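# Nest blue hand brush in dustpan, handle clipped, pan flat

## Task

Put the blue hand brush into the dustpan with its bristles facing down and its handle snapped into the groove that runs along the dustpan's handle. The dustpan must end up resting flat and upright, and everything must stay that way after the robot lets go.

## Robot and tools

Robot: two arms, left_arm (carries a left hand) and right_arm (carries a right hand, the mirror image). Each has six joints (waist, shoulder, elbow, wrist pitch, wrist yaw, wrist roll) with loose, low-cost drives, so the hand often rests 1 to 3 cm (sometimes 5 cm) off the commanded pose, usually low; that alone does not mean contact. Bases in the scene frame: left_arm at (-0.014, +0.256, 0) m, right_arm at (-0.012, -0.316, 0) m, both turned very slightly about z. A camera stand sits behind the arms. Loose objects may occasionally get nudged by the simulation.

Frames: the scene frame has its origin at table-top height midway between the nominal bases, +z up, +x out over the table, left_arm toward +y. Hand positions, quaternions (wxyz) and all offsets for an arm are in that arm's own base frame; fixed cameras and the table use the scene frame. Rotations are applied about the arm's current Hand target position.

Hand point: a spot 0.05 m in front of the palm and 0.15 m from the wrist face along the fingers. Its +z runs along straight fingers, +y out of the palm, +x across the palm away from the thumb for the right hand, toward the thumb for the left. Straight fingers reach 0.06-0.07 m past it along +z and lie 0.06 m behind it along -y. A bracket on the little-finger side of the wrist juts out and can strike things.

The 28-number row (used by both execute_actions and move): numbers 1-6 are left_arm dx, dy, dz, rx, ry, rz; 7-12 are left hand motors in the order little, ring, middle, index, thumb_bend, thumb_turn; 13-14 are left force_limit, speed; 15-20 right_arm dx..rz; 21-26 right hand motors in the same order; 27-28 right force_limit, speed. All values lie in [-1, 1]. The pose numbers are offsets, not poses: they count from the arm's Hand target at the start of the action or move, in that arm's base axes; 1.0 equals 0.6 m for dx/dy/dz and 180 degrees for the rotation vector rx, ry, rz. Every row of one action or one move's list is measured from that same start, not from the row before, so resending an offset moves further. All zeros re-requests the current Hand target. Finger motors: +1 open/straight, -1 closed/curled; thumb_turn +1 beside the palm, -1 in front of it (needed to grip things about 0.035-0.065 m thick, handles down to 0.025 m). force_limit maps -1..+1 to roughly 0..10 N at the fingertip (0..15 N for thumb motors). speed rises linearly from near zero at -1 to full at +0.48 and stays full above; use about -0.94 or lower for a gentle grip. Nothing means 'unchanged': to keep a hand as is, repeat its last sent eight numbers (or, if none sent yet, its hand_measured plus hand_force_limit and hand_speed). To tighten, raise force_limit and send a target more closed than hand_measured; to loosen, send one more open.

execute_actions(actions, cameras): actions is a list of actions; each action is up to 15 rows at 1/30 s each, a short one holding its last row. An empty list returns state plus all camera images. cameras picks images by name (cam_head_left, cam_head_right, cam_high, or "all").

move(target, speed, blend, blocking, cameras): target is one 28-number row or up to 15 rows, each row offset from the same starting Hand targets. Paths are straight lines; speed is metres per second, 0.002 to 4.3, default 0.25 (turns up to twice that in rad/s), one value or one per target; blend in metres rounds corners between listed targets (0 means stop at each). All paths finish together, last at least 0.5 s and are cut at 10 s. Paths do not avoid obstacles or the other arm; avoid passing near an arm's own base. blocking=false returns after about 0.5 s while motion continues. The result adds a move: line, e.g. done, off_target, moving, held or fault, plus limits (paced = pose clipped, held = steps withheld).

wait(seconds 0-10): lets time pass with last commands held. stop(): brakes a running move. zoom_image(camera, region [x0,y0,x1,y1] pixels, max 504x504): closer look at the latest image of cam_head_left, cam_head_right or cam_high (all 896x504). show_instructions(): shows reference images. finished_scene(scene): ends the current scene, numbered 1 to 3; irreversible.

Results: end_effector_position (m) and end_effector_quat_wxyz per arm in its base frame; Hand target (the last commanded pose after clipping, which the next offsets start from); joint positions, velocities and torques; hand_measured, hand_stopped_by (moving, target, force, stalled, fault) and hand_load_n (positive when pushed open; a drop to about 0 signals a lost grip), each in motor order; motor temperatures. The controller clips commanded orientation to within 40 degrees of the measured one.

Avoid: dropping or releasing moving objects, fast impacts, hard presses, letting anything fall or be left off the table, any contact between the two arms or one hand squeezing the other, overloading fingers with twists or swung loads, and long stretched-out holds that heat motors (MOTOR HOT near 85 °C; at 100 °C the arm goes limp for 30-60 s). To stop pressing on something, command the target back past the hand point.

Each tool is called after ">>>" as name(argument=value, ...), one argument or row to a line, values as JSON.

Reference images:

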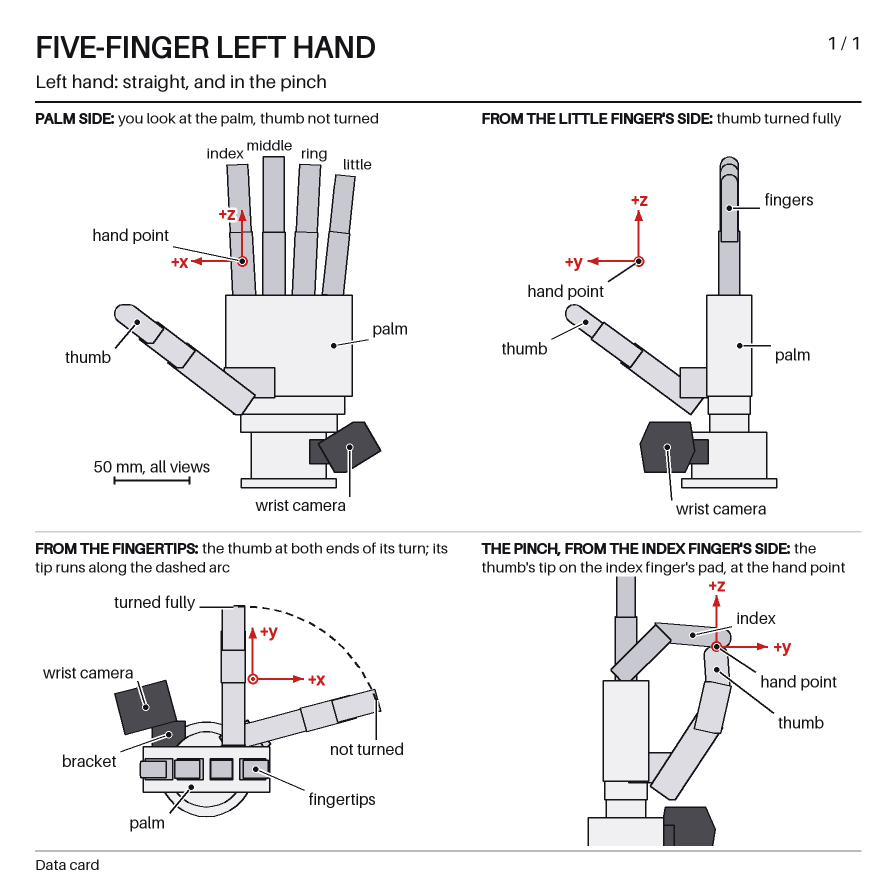

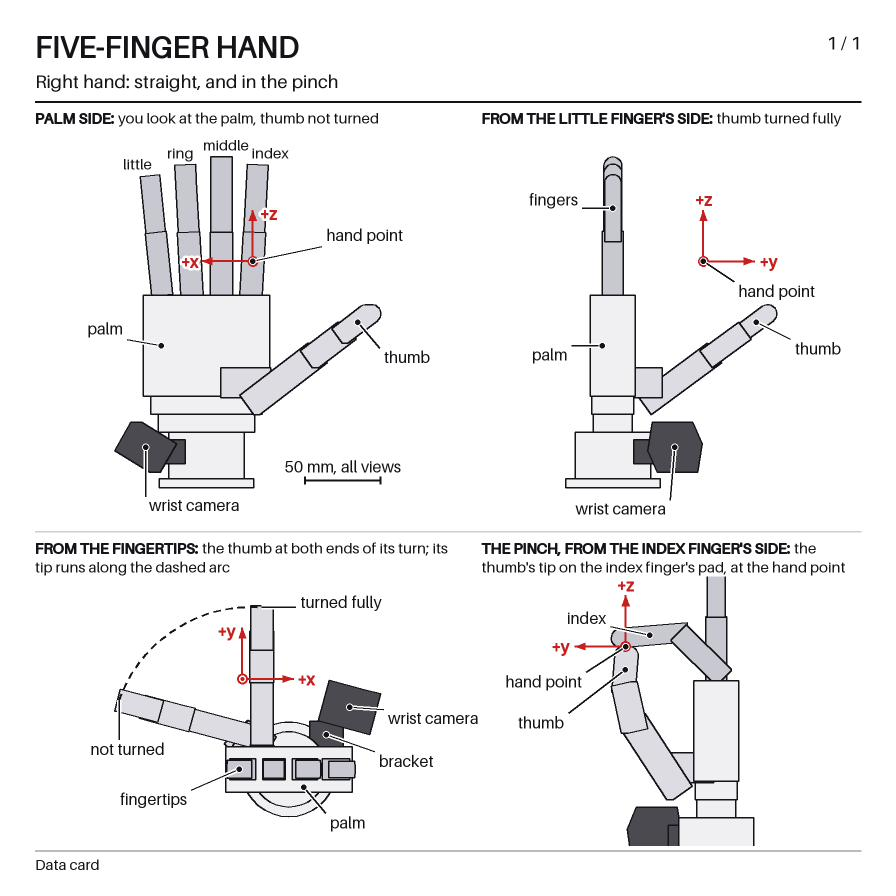

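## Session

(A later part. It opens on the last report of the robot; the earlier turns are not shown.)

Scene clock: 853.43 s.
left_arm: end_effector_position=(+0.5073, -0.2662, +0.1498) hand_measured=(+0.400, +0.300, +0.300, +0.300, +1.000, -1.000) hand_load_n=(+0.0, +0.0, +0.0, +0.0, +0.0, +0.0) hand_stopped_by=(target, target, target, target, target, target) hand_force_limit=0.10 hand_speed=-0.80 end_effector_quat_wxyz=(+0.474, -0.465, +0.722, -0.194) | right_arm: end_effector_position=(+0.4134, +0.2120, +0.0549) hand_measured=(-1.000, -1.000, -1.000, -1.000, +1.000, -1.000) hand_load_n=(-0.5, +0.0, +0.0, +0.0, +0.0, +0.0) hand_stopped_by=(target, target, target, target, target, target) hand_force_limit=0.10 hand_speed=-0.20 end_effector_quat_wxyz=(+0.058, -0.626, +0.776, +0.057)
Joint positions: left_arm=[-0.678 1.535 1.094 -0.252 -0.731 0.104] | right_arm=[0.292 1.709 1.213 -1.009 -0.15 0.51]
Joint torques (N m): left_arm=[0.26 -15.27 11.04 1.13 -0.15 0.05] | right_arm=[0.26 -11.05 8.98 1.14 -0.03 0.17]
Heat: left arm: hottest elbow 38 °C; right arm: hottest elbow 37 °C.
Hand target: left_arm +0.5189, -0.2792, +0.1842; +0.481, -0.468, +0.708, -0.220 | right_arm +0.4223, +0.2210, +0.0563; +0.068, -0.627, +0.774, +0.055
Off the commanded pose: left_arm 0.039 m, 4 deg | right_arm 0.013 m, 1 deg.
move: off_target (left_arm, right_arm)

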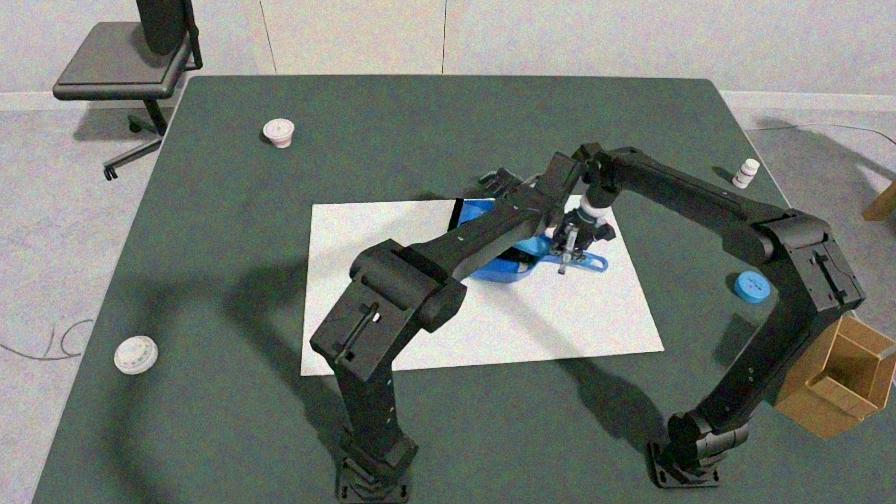

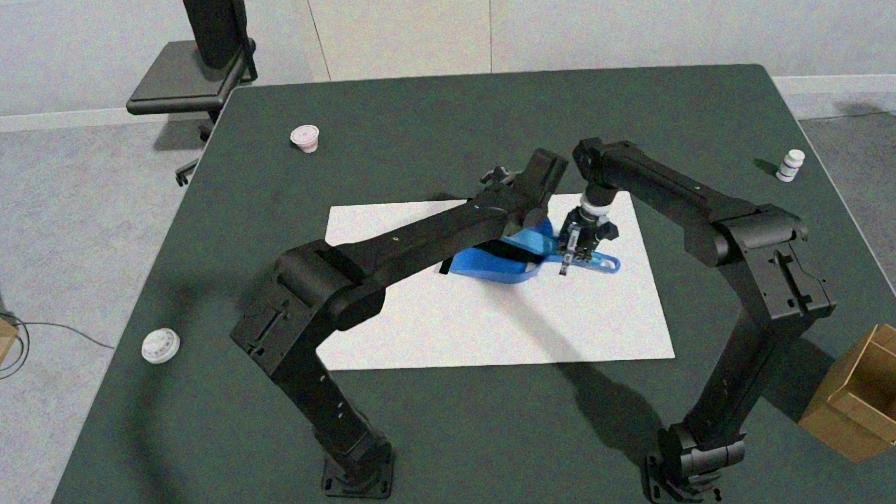

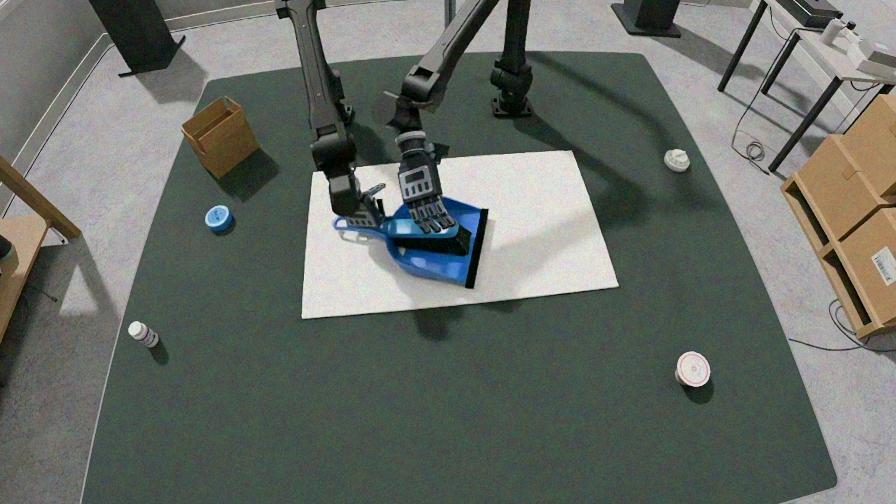

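>>> move(
  target=[
    [0,0,0.12,0,0,0,0.4,0.3,0.3,0.3,1,-1,0.1,-0.8,0,0,0,0,0,0,-1,-1,-1,-1,1,-1,0.1,-0.2],
    [-0.0842,0.0533,0.14,-0.083,0.345,0.046,-1,-1,-1,-1,1,-1,0.1,-0.2,0,0,0,0,0,0,-1,-1,-1,-1,1,-1,0.1,-0.2],
  ],
  speed=0.2,
  cameras=["all"],
)

>>> zoom_image(
  camera="cam_high",
  region=[285, 125, 515, 305],
)

>>> zoom_image(
  camera="cam_head_right",
  region=[420, 160, 640, 300],
)

Scene clock: 864.50 s.
left_arm: end_effector_position=(+0.4575, -0.2436, +0.2523) hand_measured=(-1.000, -1.000, -1.000, -1.000, +1.000, -1.000) hand_load_n=(+0.0, +0.0, +0.0, +0.0, +0.0, +0.0) hand_stopped_by=(target, target, target, target, target, target) hand_force_limit=0.10 hand_speed=-0.20 end_effector_quat_wxyz=(+0.004, -0.613, +0.790, +0.003) | right_arm: end_effector_position=(+0.4134, +0.2120, +0.0549) hand_measured=(-1.000, -1.000, -1.000, -1.000, +1.000, -1.000) hand_load_n=(-0.5, +0.0, +0.0, +0.0, +0.0, +0.0) hand_stopped_by=(target, target, target, target, target, target) hand_force_limit=0.10 hand_speed=-0.20 end_effector_quat_wxyz=(+0.058, -0.626, +0.776, +0.057)
Joint positions: left_arm=[-0.414 1.852 1.971 -1.691 -0.01 -0.163] | right_arm=[0.292 1.709 1.213 -1.009 -0.15 0.51]
Joint torques (N m): left_arm=[1.32 -18.08 10.73 -0.08 0.26 0.01] | right_arm=[0.21 -11.16 9.02 1.14 -0.02 0.16]
Heat: left arm: hottest elbow 40 °C; right arm: hottest elbow 37 °C.
Hand target: left_arm +0.4684, -0.2472, +0.2682; +0.001, -0.617, +0.787, +0.000 | right_arm +0.4223, +0.2210, +0.0563; +0.068, -0.627, +0.774, +0.055
Off the commanded pose: left_arm 0.020 m, 1 deg | right_arm 0.013 m, 1 deg.
joint sent to its limit (left arm) — joint 4 (wrist pitch), lower limit. The joint targets are off in position, not in orientation.
move: off_target (left_arm, right_arm); target 2's new numbers were sent with left_arm's hand 0.020 m and 1 deg from that target

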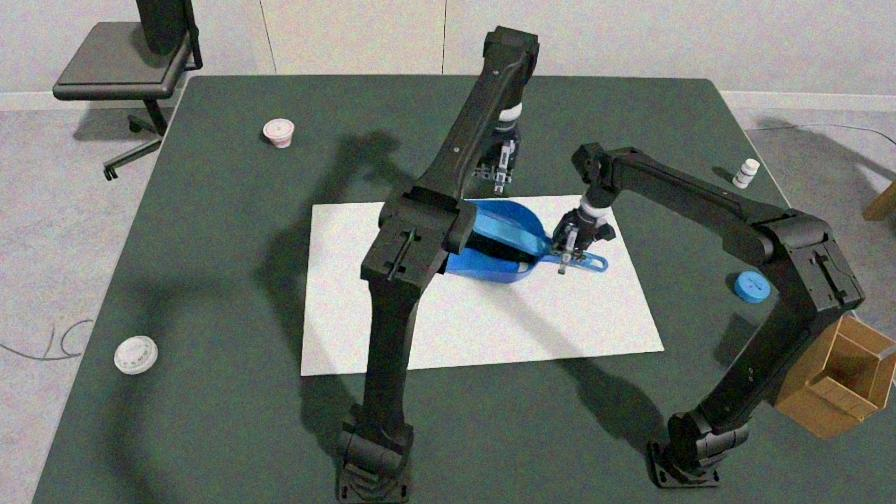

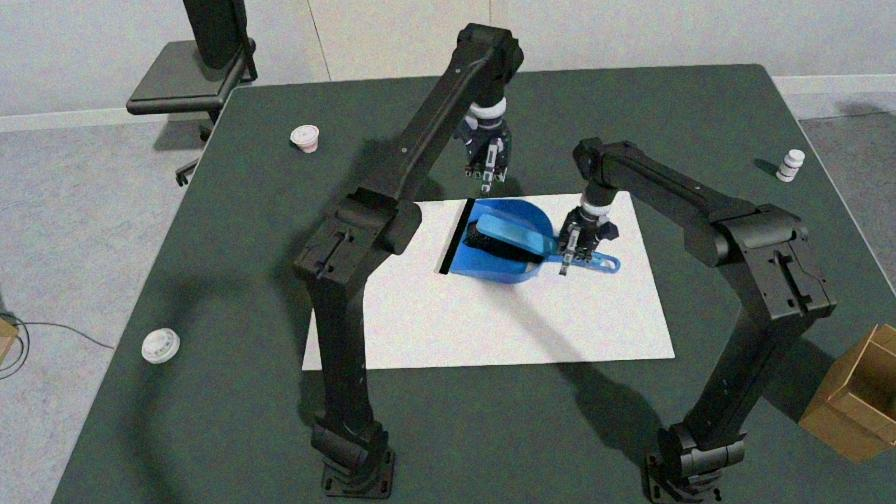

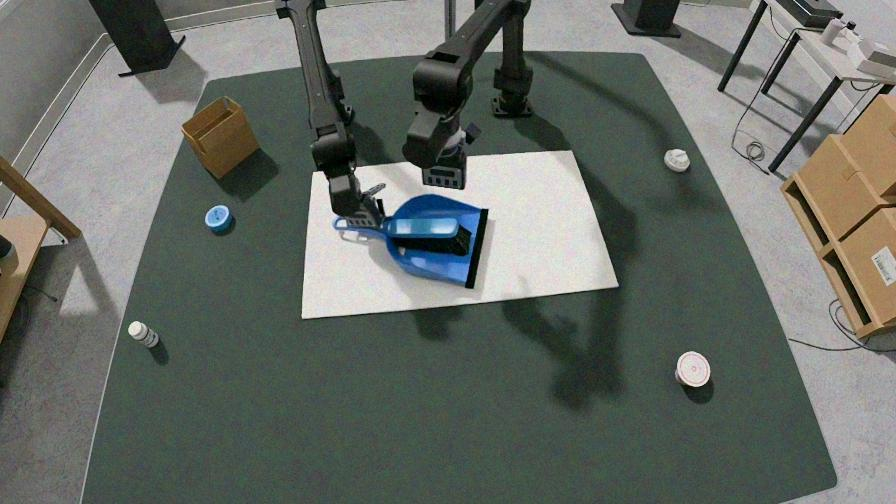

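Scaled by 2.191 from the camera's 896x504 image, which has a finer 1280x720 frame.

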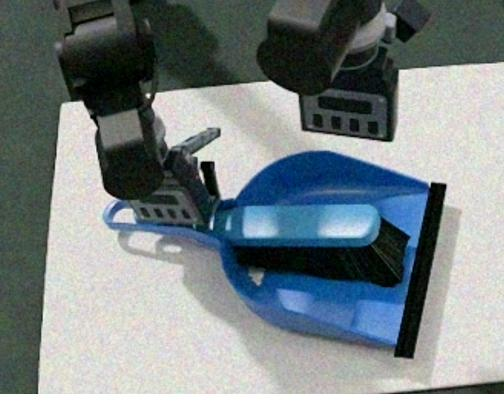

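Scaled by 2.291 from the camera's 896x504 image, which has a finer 1280x720 frame.

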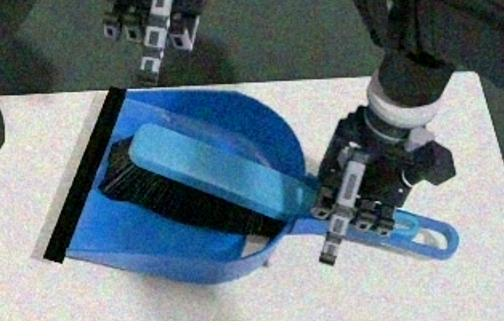

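>>> move(
  target=[0.0,-0.023,-0.2,0,0,0,-1,-1,-1,-1,1,-1,0.1,-0.2,0,0,0,0,0,0,-1,-1,-1,-1,1,-1,0.1,-0.2],
  speed=0.12,
  cameras=["all"],
)

>>> zoom_image(
  camera="cam_high",
  region=[285, 125, 515, 305],
)

>>> zoom_image(
  camera="cam_head_right",
  region=[420, 160, 640, 300],
)

Scene clock: 872.13 s.
left_arm: end_effector_position=(+0.4637, -0.2465, +0.1465) hand_measured=(-1.000, -1.000, -1.000, -1.000, +1.000, -1.000) hand_load_n=(+0.0, +0.0, +0.0, +0.0, -0.5, +0.0) hand_stopped_by=(target, target, target, target, target, target) hand_force_limit=0.10 hand_speed=-0.20 end_effector_quat_wxyz=(-0.003, -0.614, +0.789, +0.016) | right_arm: end_effector_position=(+0.4134, +0.2120, +0.0549) hand_measured=(-1.000, -1.000, -1.000, -1.000, +1.000, -1.000) hand_load_n=(-0.5, +0.0, +0.0, +0.0, +0.0, +0.0) hand_stopped_by=(target, target, target, target, target, target) hand_force_limit=0.10 hand_speed=-0.20 end_effector_quat_wxyz=(+0.058, -0.626, +0.776, +0.057)
Joint positions: left_arm=[-0.414 1.898 1.757 -1.459 -0.01 -0.166] | right_arm=[0.292 1.709 1.213 -1.009 -0.15 0.51]
Joint torques (N m): left_arm=[-0.91 -19.31 7.51 0.99 0.12 -0.09] | right_arm=[0.09 -10.93 9.03 1.11 -0.01 0.17]
Heat: left arm: hottest elbow 40 °C; right arm: hottest elbow 37 °C.
Hand target: left_arm +0.4684, -0.2610, +0.1482; +0.001, -0.617, +0.787, +0.000 | right_arm +0.4223, +0.2210, +0.0563; +0.068, -0.627, +0.774, +0.055
Off the commanded pose: left_arm 0.015 m, 2 deg | right_arm 0.013 m, 1 deg.
move: off_target (left_arm, right_arm)

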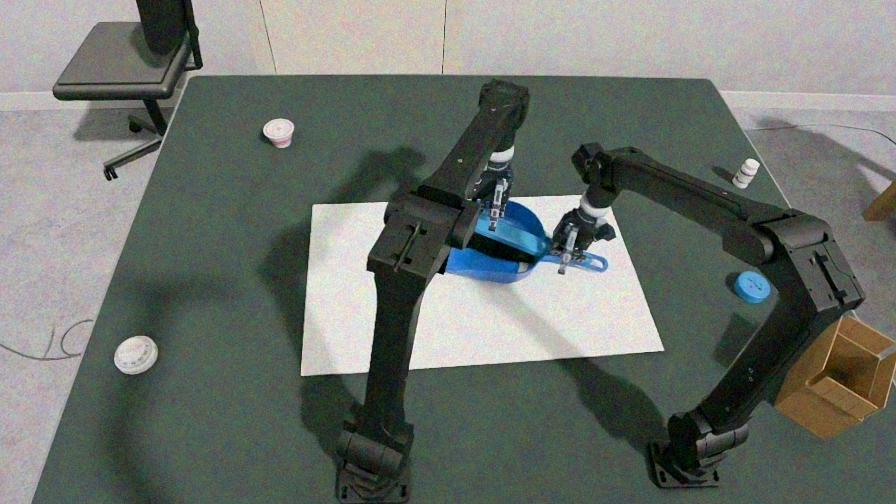

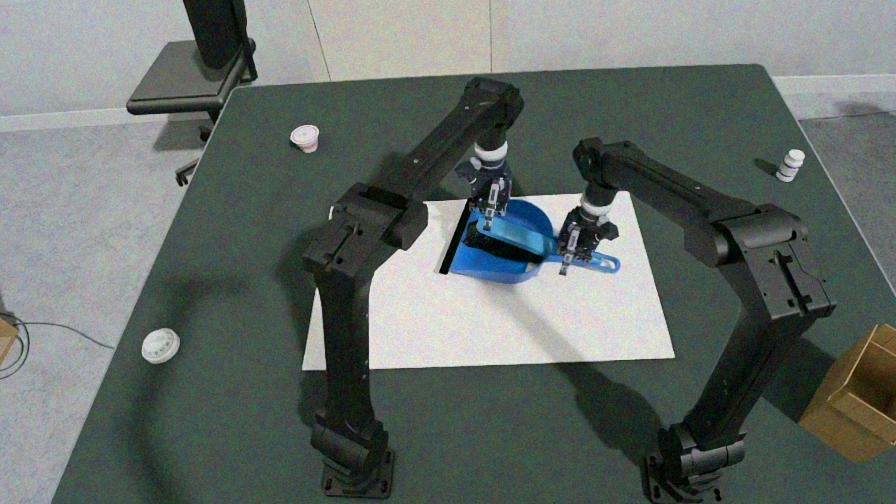

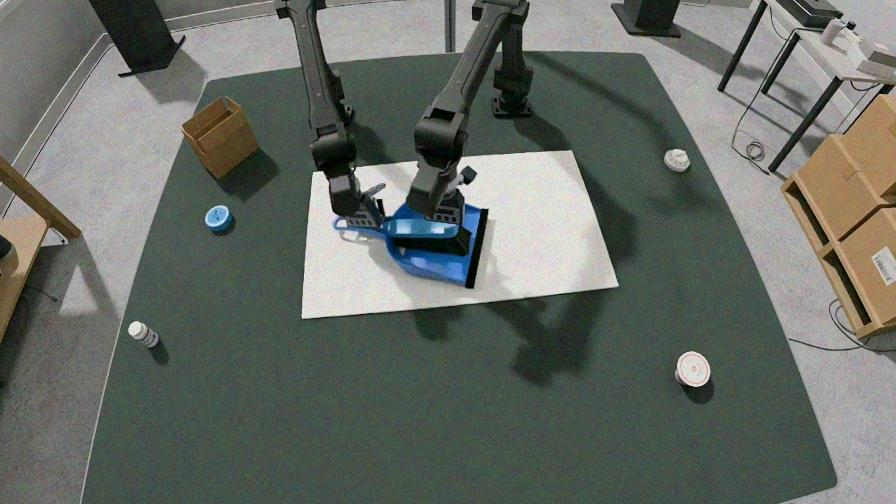

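Scaled by 2.191 from the camera's 896x504 image, which has a finer 1280x720 frame.

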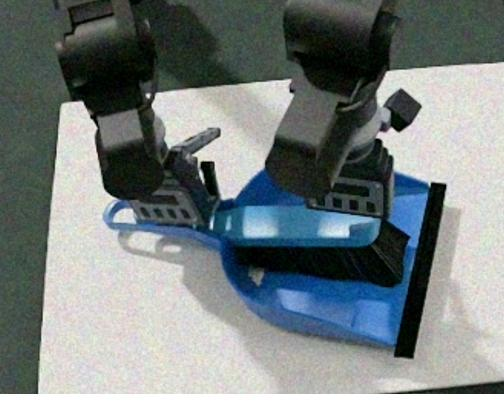

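Scaled by 2.291 from the camera's 896x504 image, which has a finer 1280x720 frame.

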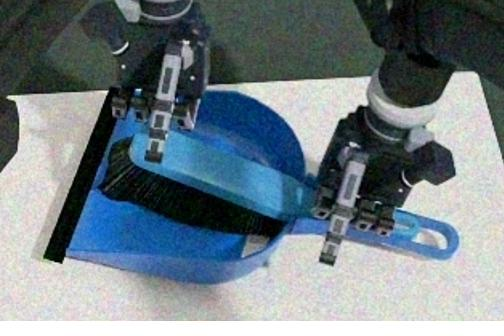

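>>> move(
  target=[0.004,-0.012,-0.08,0,0,0,-1,-1,-1,-1,1,-1,0.1,-0.2,0,0,0,0,0,0,-1,-1,-1,-1,1,-1,0.1,-0.2],
  speed=0.06,
  cameras=["all"],
)

>>> zoom_image(
  camera="cam_high",
  region=[285, 125, 515, 305],
)

>>> zoom_image(
  camera="cam_head_right",
  region=[420, 160, 640, 300],
)

Scene clock: 875.27 s.
left_arm: end_effector_position=(+0.4685, -0.2499, +0.1060) hand_measured=(-1.000, -1.000, -1.000, -1.000, +1.000, -1.000) hand_load_n=(+0.0, -0.5, +0.0, +0.0, +0.0, +0.0) hand_stopped_by=(target, target, target, target, target, target) hand_force_limit=0.10 hand_speed=-0.20 end_effector_quat_wxyz=(+0.000, -0.617, +0.787, +0.011) | right_arm: end_effector_position=(+0.4134, +0.2120, +0.0549) hand_measured=(-1.000, -1.000, -1.000, -1.000, +1.000, -1.000) hand_load_n=(-1.0, +0.5, +0.0, +0.0, +0.0, +0.0) hand_stopped_by=(target, target, target, target, target, target) hand_force_limit=0.10 hand_speed=-0.20 end_effector_quat_wxyz=(+0.058, -0.626, +0.776, +0.057)
Joint positions: left_arm=[-0.416 1.926 1.692 -1.357 -0.01 -0.174] | right_arm=[0.292 1.709 1.213 -1.009 -0.15 0.51]
Joint torques (N m): left_arm=[-1.55 -18.08 6.87 1.2 0.12 -0.1] | right_arm=[0.38 -10.7 8.98 1.11 -0.02 0.17]
Heat: left arm: hottest elbow 40 °C; right arm: hottest elbow 37 °C.
Hand target: left_arm +0.4708, -0.2682, +0.1002; +0.001, -0.617, +0.787, +0.000 | right_arm +0.4223, +0.2210, +0.0563; +0.068, -0.627, +0.774, +0.055
Off the commanded pose: left_arm 0.019 m, 1 deg | right_arm 0.013 m, 1 deg.
move: off_target (left_arm, right_arm)

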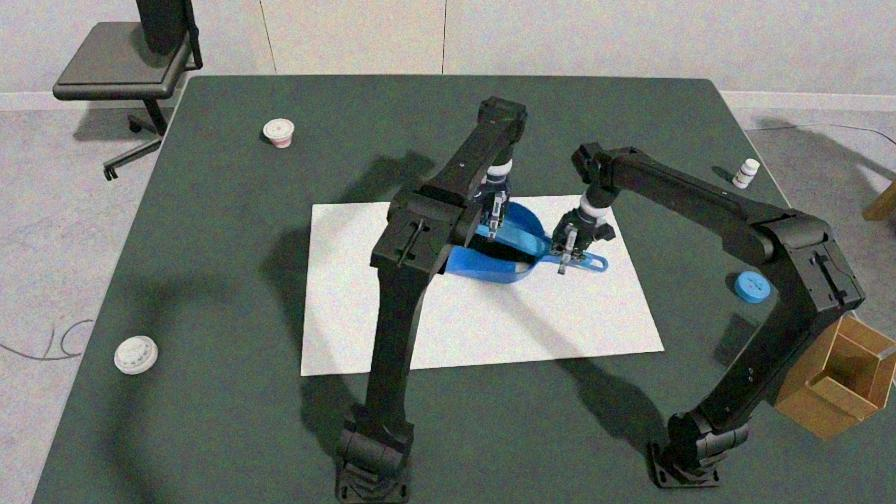

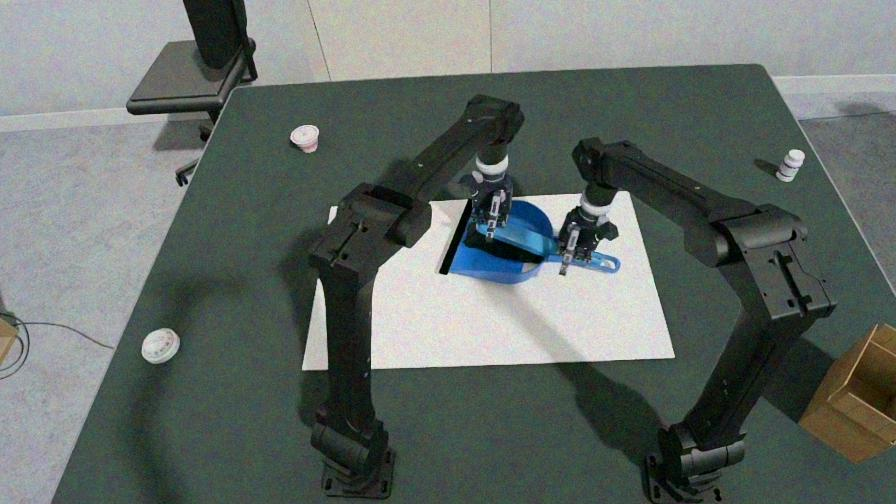

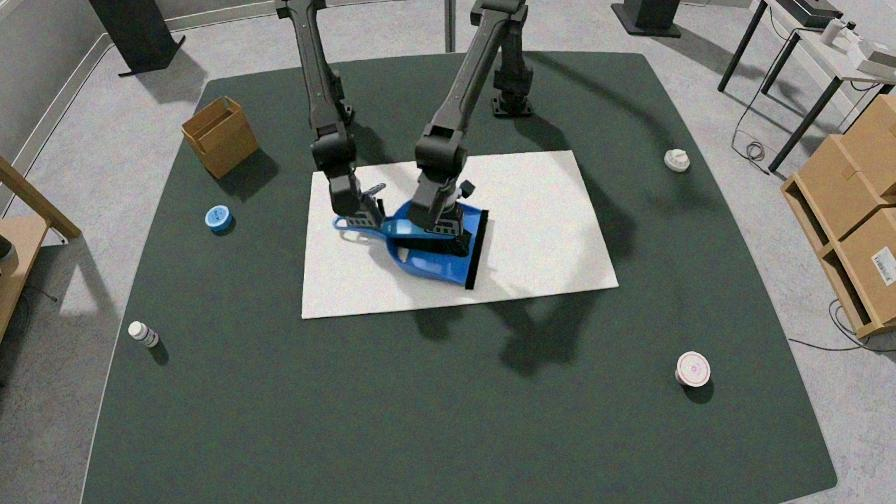

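Scaled by 2.191 from the camera's 896x504 image, which has a finer 1280x720 frame.

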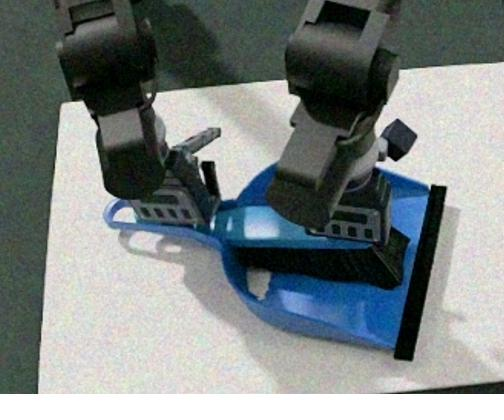

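Scaled by 2.291 from the camera's 896x504 image, which has a finer 1280x720 frame.

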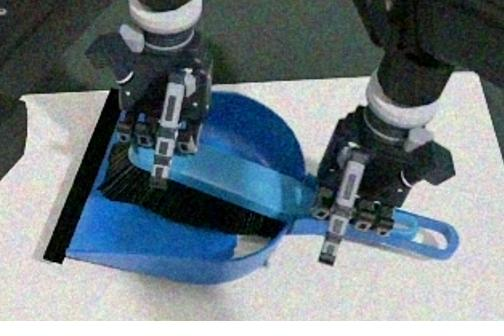

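>>> move(
  target=[0.0,0.0,-0.07,0,0,0,-1,-1,-1,-1,1,-1,0.1,-0.2,0,0,0,0,0,0,-1,-1,-1,-1,1,-1,0.1,-0.2],
  speed=0.06,
  cameras=["all"],
)

>>> zoom_image(
  camera="cam_high",
  region=[285, 125, 515, 305],
)

>>> zoom_image(
  camera="cam_head_right",
  region=[420, 160, 640, 300],
)

Scene clock: 878.60 s.
left_arm: end_effector_position=(+0.4697, -0.2481, +0.0963) hand_measured=(-1.000, -1.000, -1.000, -1.000, +1.000, -1.000) hand_load_n=(-0.5, -5.0, +0.0, +0.0, +0.0, +0.0) hand_stopped_by=(target, target, target, target, target, target) hand_force_limit=0.10 hand_speed=-0.20 end_effector_quat_wxyz=(+0.012, -0.617, +0.787, -0.001) | right_arm: end_effector_position=(+0.4142, +0.2140, +0.0591) hand_measured=(-1.000, -1.000, -1.000, -1.000, +1.000, -1.000) hand_load_n=(-4.5, +0.0, +0.0, +0.0, +0.0, +0.0) hand_stopped_by=(target, target, target, target, target, target) hand_force_limit=0.10 hand_speed=-0.20 end_effector_quat_wxyz=(+0.064, -0.624, +0.777, +0.061)
Joint positions: left_arm=[-0.416 1.909 1.646 -1.295 -0.02 -0.174] | right_arm=[0.29 1.703 1.215 -1.009 -0.162 0.513]
Joint torques (N m): left_arm=[-1.55 -14.04 4.94 2.66 0.48 -0.1] | right_arm=[0.21 -10.46 8.99 1.28 -0.02 0.16]
Heat: left arm: hottest elbow 40 °C; right arm: hottest elbow 37 °C.
Hand target: left_arm +0.4708, -0.2682, +0.0582; +0.001, -0.617, +0.787, +0.000 | right_arm +0.4223, +0.2210, +0.0563; +0.068, -0.627, +0.774, +0.055
Off the commanded pose: left_arm 0.043 m, 1 deg | right_arm 0.011 m, 1 deg.
move: off_target (left_arm, right_arm)

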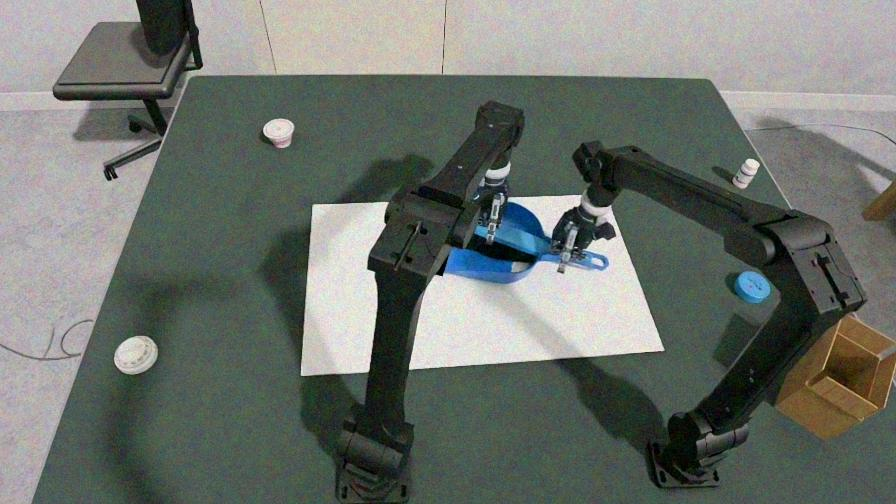

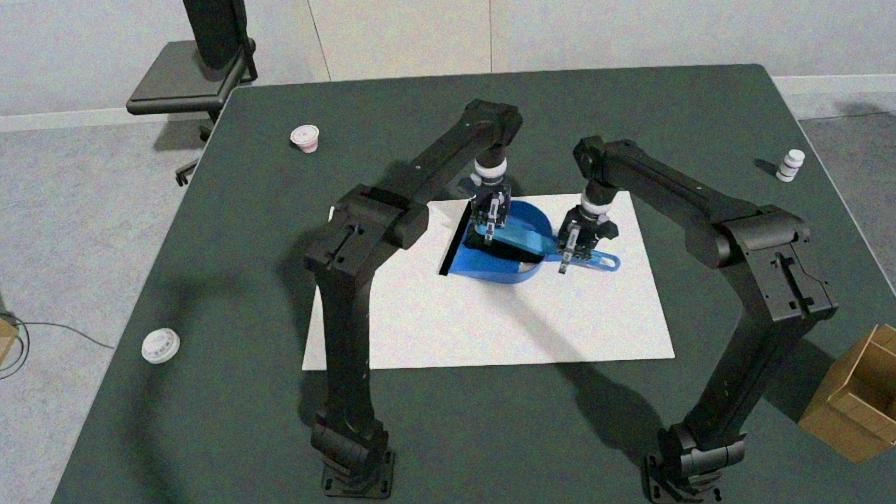

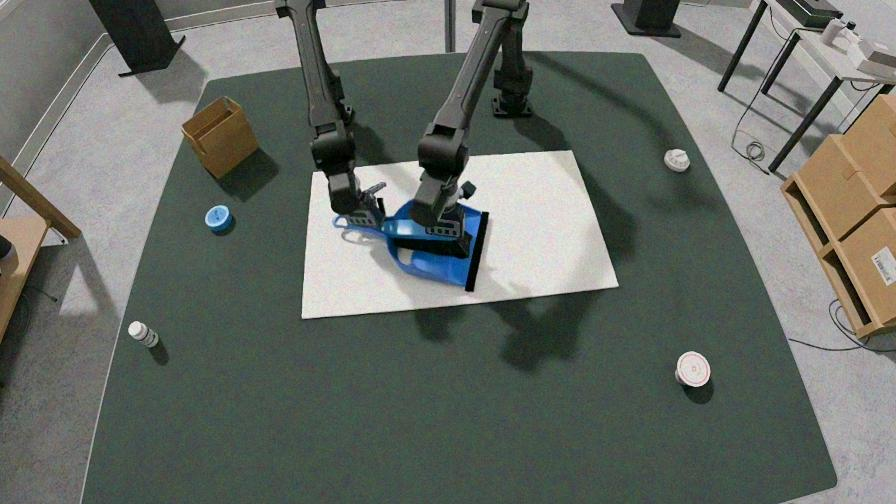

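Scaled by 2.191 from the camera's 896x504 image, which has a finer 1280x720 frame.

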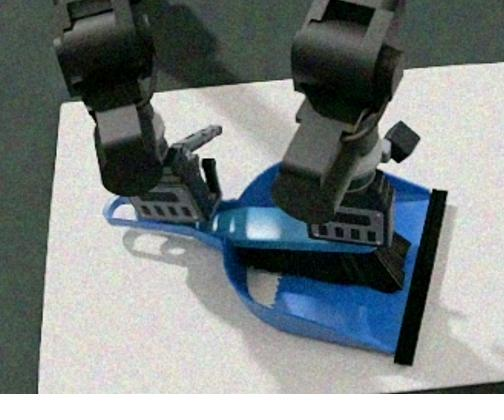

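Scaled by 2.291 from the camera's 896x504 image, which has a finer 1280x720 frame.

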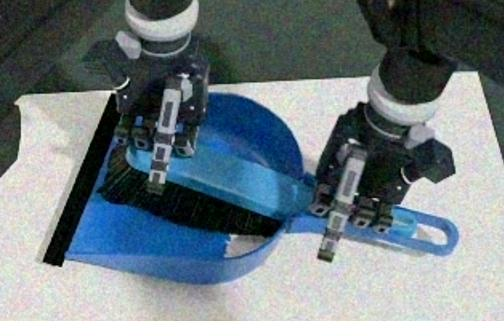

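>>> move(
  target=[0.0,0.0,-0.03,0,0,0,-1,-1,-1,-1,1,-1,0.1,-0.2,0,0,-0.02,0,0,0,-1,-1,-1,-1,1,-1,0.1,-0.2],
  speed=0.06,
  cameras=["all"],
)

>>> zoom_image(
  camera="cam_high",
  region=[285, 125, 515, 305],
)

>>> zoom_image(
  camera="cam_head_right",
  region=[420, 160, 640, 300],
)

Scene clock: 884.50 s.
left_arm: end_effector_position=(+0.4697, -0.2475, +0.0937) hand_measured=(-1.000, -1.000, -1.000, -1.000, +1.000, -1.000) hand_load_n=(-0.5, -6.5, +0.0, +0.0, -0.5, +0.0) hand_stopped_by=(target, target, target, target, target, target) hand_force_limit=0.10 hand_speed=-0.20 end_effector_quat_wxyz=(+0.018, -0.617, +0.787, -0.008) | right_arm: end_effector_position=(+0.4141, +0.2147, +0.0598) hand_measured=(-1.000, -1.000, -1.000, -1.000, +1.000, -1.000) hand_load_n=(-5.5, +0.0, +0.0, +0.0, +0.0, -0.5) hand_stopped_by=(target, target, target, target, target, target) hand_force_limit=0.10 hand_speed=-0.20 end_effector_quat_wxyz=(+0.065, -0.624, +0.776, +0.061)
Joint positions: left_arm=[-0.416 1.897 1.623 -1.266 -0.024 -0.174] | right_arm=[0.292 1.702 1.215 -1.009 -0.162 0.515]
Joint torques (N m): left_arm=[-1.61 -11.93 4.38 3.1 0.59 -0.1] | right_arm=[-0.03 -9.29 7.72 2.32 -0.03 0.12]
Heat: left arm: hottest elbow 39 °C; right arm: hottest elbow 37 °C.
Hand target: left_arm +0.4708, -0.2682, +0.0402; +0.001, -0.617, +0.787, +0.000 | right_arm +0.4223, +0.2210, +0.0443; +0.068, -0.627, +0.774, +0.055
Off the commanded pose: left_arm 0.057 m, 2 deg | right_arm 0.019 m, 1 deg.
move: off_target (left_arm, right_arm)

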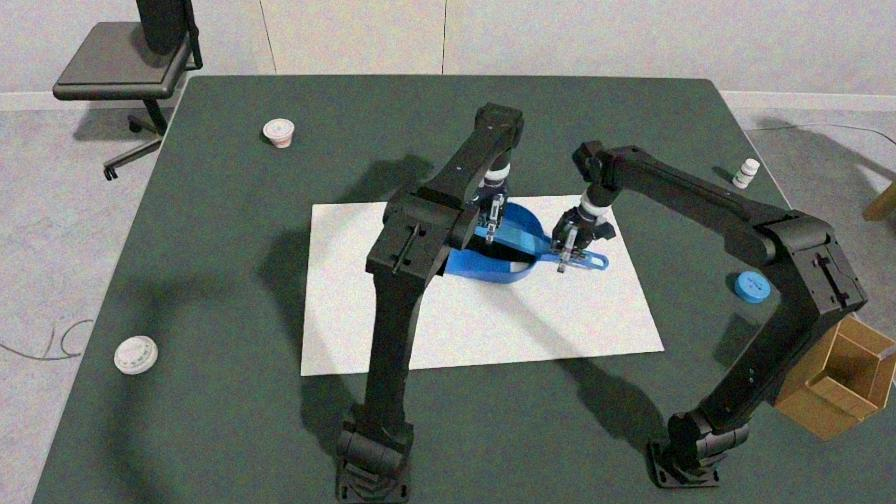

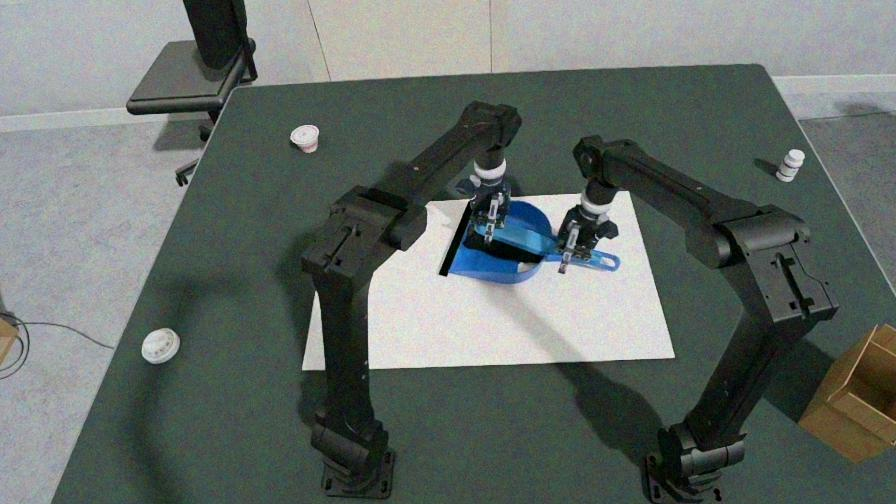

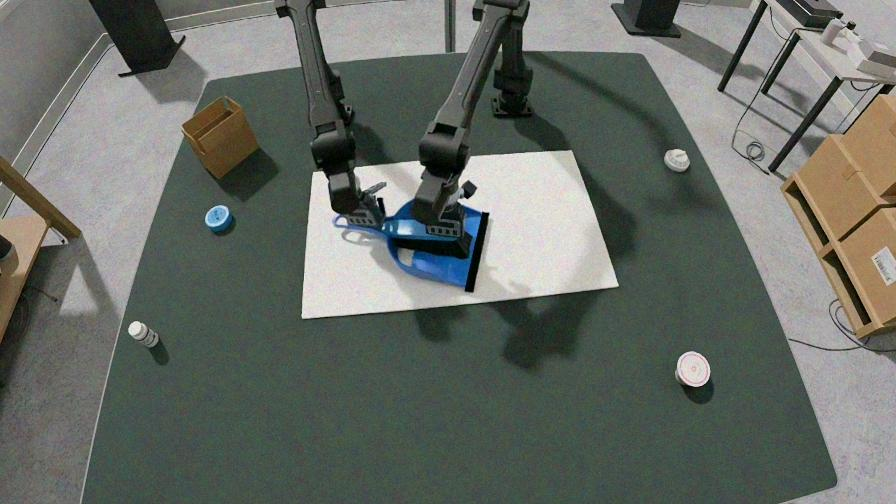

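Scaled by 2.191 from the camera's 896x504 image, which has a finer 1280x720 frame.

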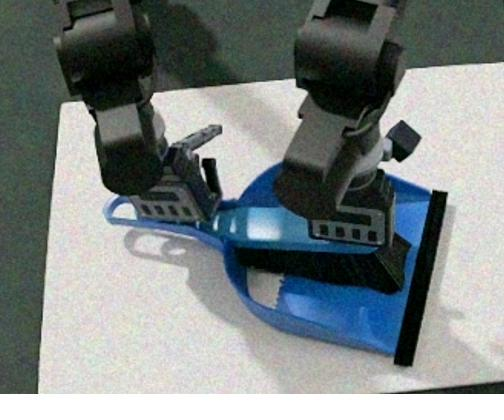

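Scaled by 2.291 from the camera's 896x504 image, which has a finer 1280x720 frame.

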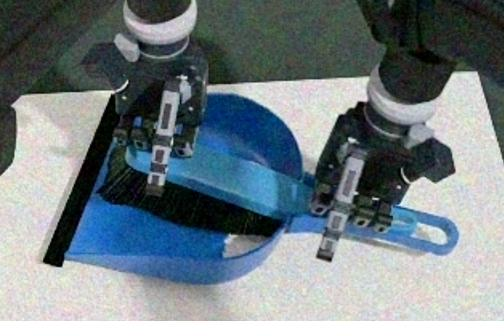

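>>> zoom_image(
  camera="cam_head_left",
  region=[400, 160, 640, 310],
)

>>> zoom_image(
  camera="cam_high",
  region=[425, 190, 505, 310],
)

>>> zoom_image(
  camera="cam_high",
  region=[325, 190, 425, 270],
)

Scaled by 2.100 from the camera's 896x504 image, which has a finer 1280x720 frame.

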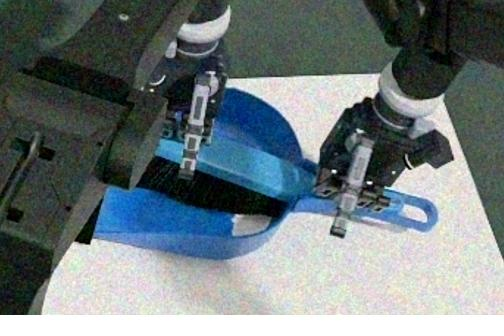

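Scaled by 4.200 from the camera's 896x504 image, which has a finer 1280x720 frame.

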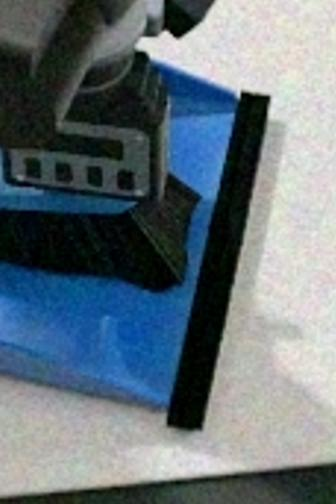

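Scaled by 5.040 from the camera's 896x504 image, which has a finer 1280x720 frame.

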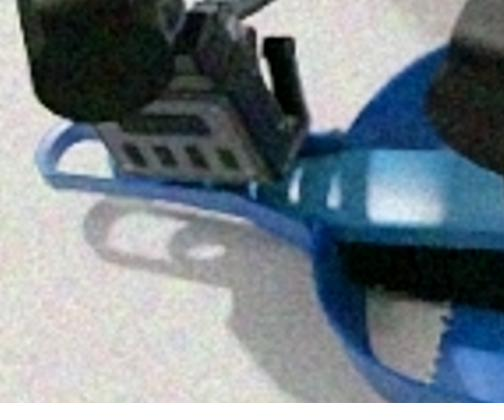

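>>> move(
  target=[
    [0.0,0.0,0.0,0,0,0,-1,-1,-1,-1,1,-1,0.1,-0.2,0,0,0.1,0,0,0,-1,-1,-1,-1,1,-1,0.1,-0.2],
    [0.0,0.0,0.0,0,0,0,-1,-1,-1,-1,1,-1,0.1,-0.2,0,-0.15,0.15,0,0,0,-1,-1,-1,-1,1,-1,0.1,-0.2],
  ],
  speed=0.08,
  cameras=["all"],
)

>>> zoom_image(
  camera="cam_high",
  region=[325, 190, 425, 270],
)

>>> zoom_image(
  camera="cam_head_right",
  region=[420, 160, 640, 300],
)

>>> zoom_image(
  camera="cam_head_left",
  region=[500, 200, 640, 290],
)

Scene clock: 895.87 s.
left_arm: end_effector_position=(+0.4737, -0.2474, +0.0876) hand_measured=(-1.000, -1.000, -1.000, -1.000, +1.000, -1.000) hand_load_n=(-0.5, -4.0, +0.0, +0.0, +0.0, +0.0) hand_stopped_by=(target, target, target, target, target, target) hand_force_limit=0.10 hand_speed=-0.20 end_effector_quat_wxyz=(+0.023, -0.617, +0.786, -0.012) | right_arm: end_effector_position=(+0.4035, +0.1314, +0.1022) hand_measured=(-1.000, -1.000, -1.000, -1.000, +1.000, -1.000) hand_load_n=(+0.0, +0.0, +0.0, +0.0, +0.0, +0.0) hand_stopped_by=(target, target, target, target, target, target) hand_force_limit=0.10 hand_speed=-0.20 end_effector_quat_wxyz=(+0.032, -0.618, +0.782, +0.072)
Joint positions: left_arm=[-0.414 1.901 1.616 -1.242 -0.028 -0.174] | right_arm=[0.127 1.636 1.247 -1.202 -0.156 0.358]
Joint torques (N m): left_arm=[-1.44 -12.16 5.2 2.15 0.74 -0.09] | right_arm=[-0.62 -13.63 12.04 0.23 -0.23 -0.13]
Heat: left arm: hottest elbow 38 °C; right arm: hottest elbow 37 °C.
Hand target: left_arm +0.4708, -0.2682, +0.0402; +0.001, -0.617, +0.787, +0.000 | right_arm +0.4223, +0.1310, +0.1343; +0.068, -0.627, +0.774, +0.055
Off the commanded pose: left_arm 0.052 m, 3 deg | right_arm 0.037 m, 5 deg.
move: off_target (left_arm, right_arm)

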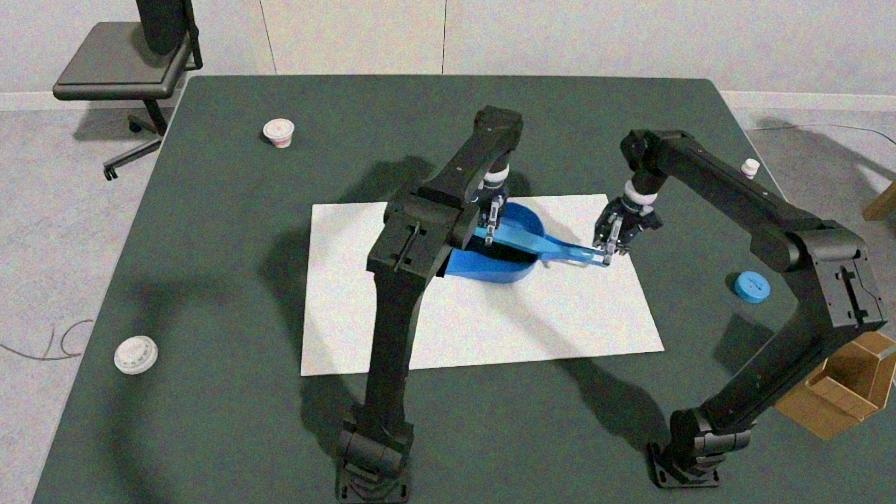

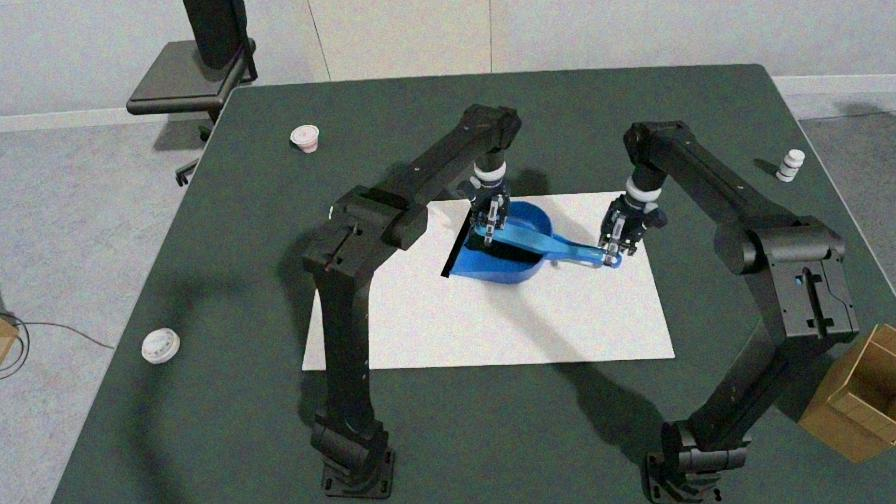

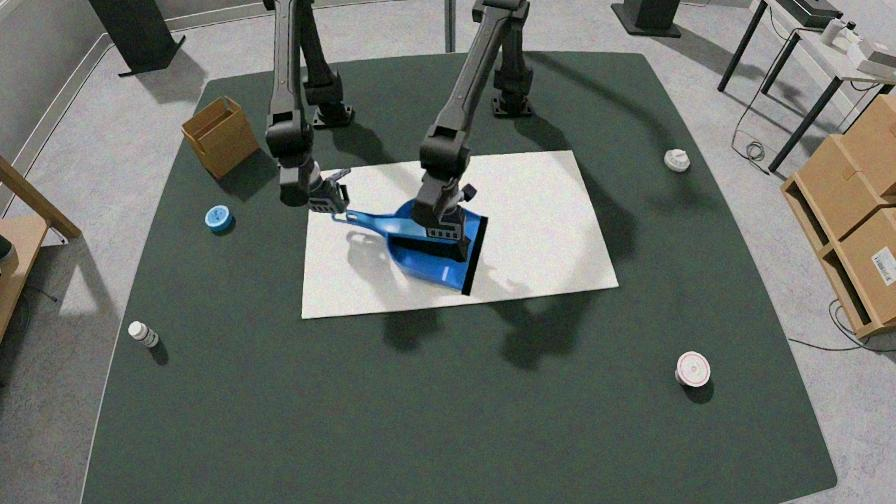

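Scaled by 5.040 from the camera's 896x504 image, which has a finer 1280x720 frame.

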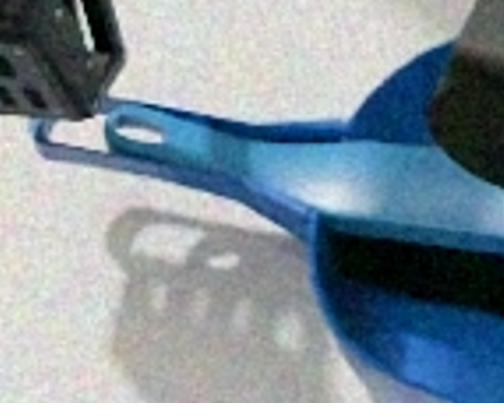

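Scaled by 2.291 from the camera's 896x504 image, which has a finer 1280x720 frame.

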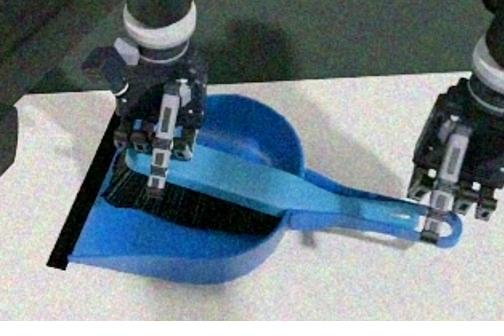

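Scaled by 3.600 from the camera's 896x504 image, which has a finer 1280x720 frame.

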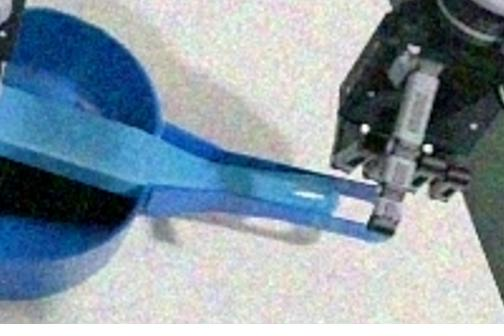

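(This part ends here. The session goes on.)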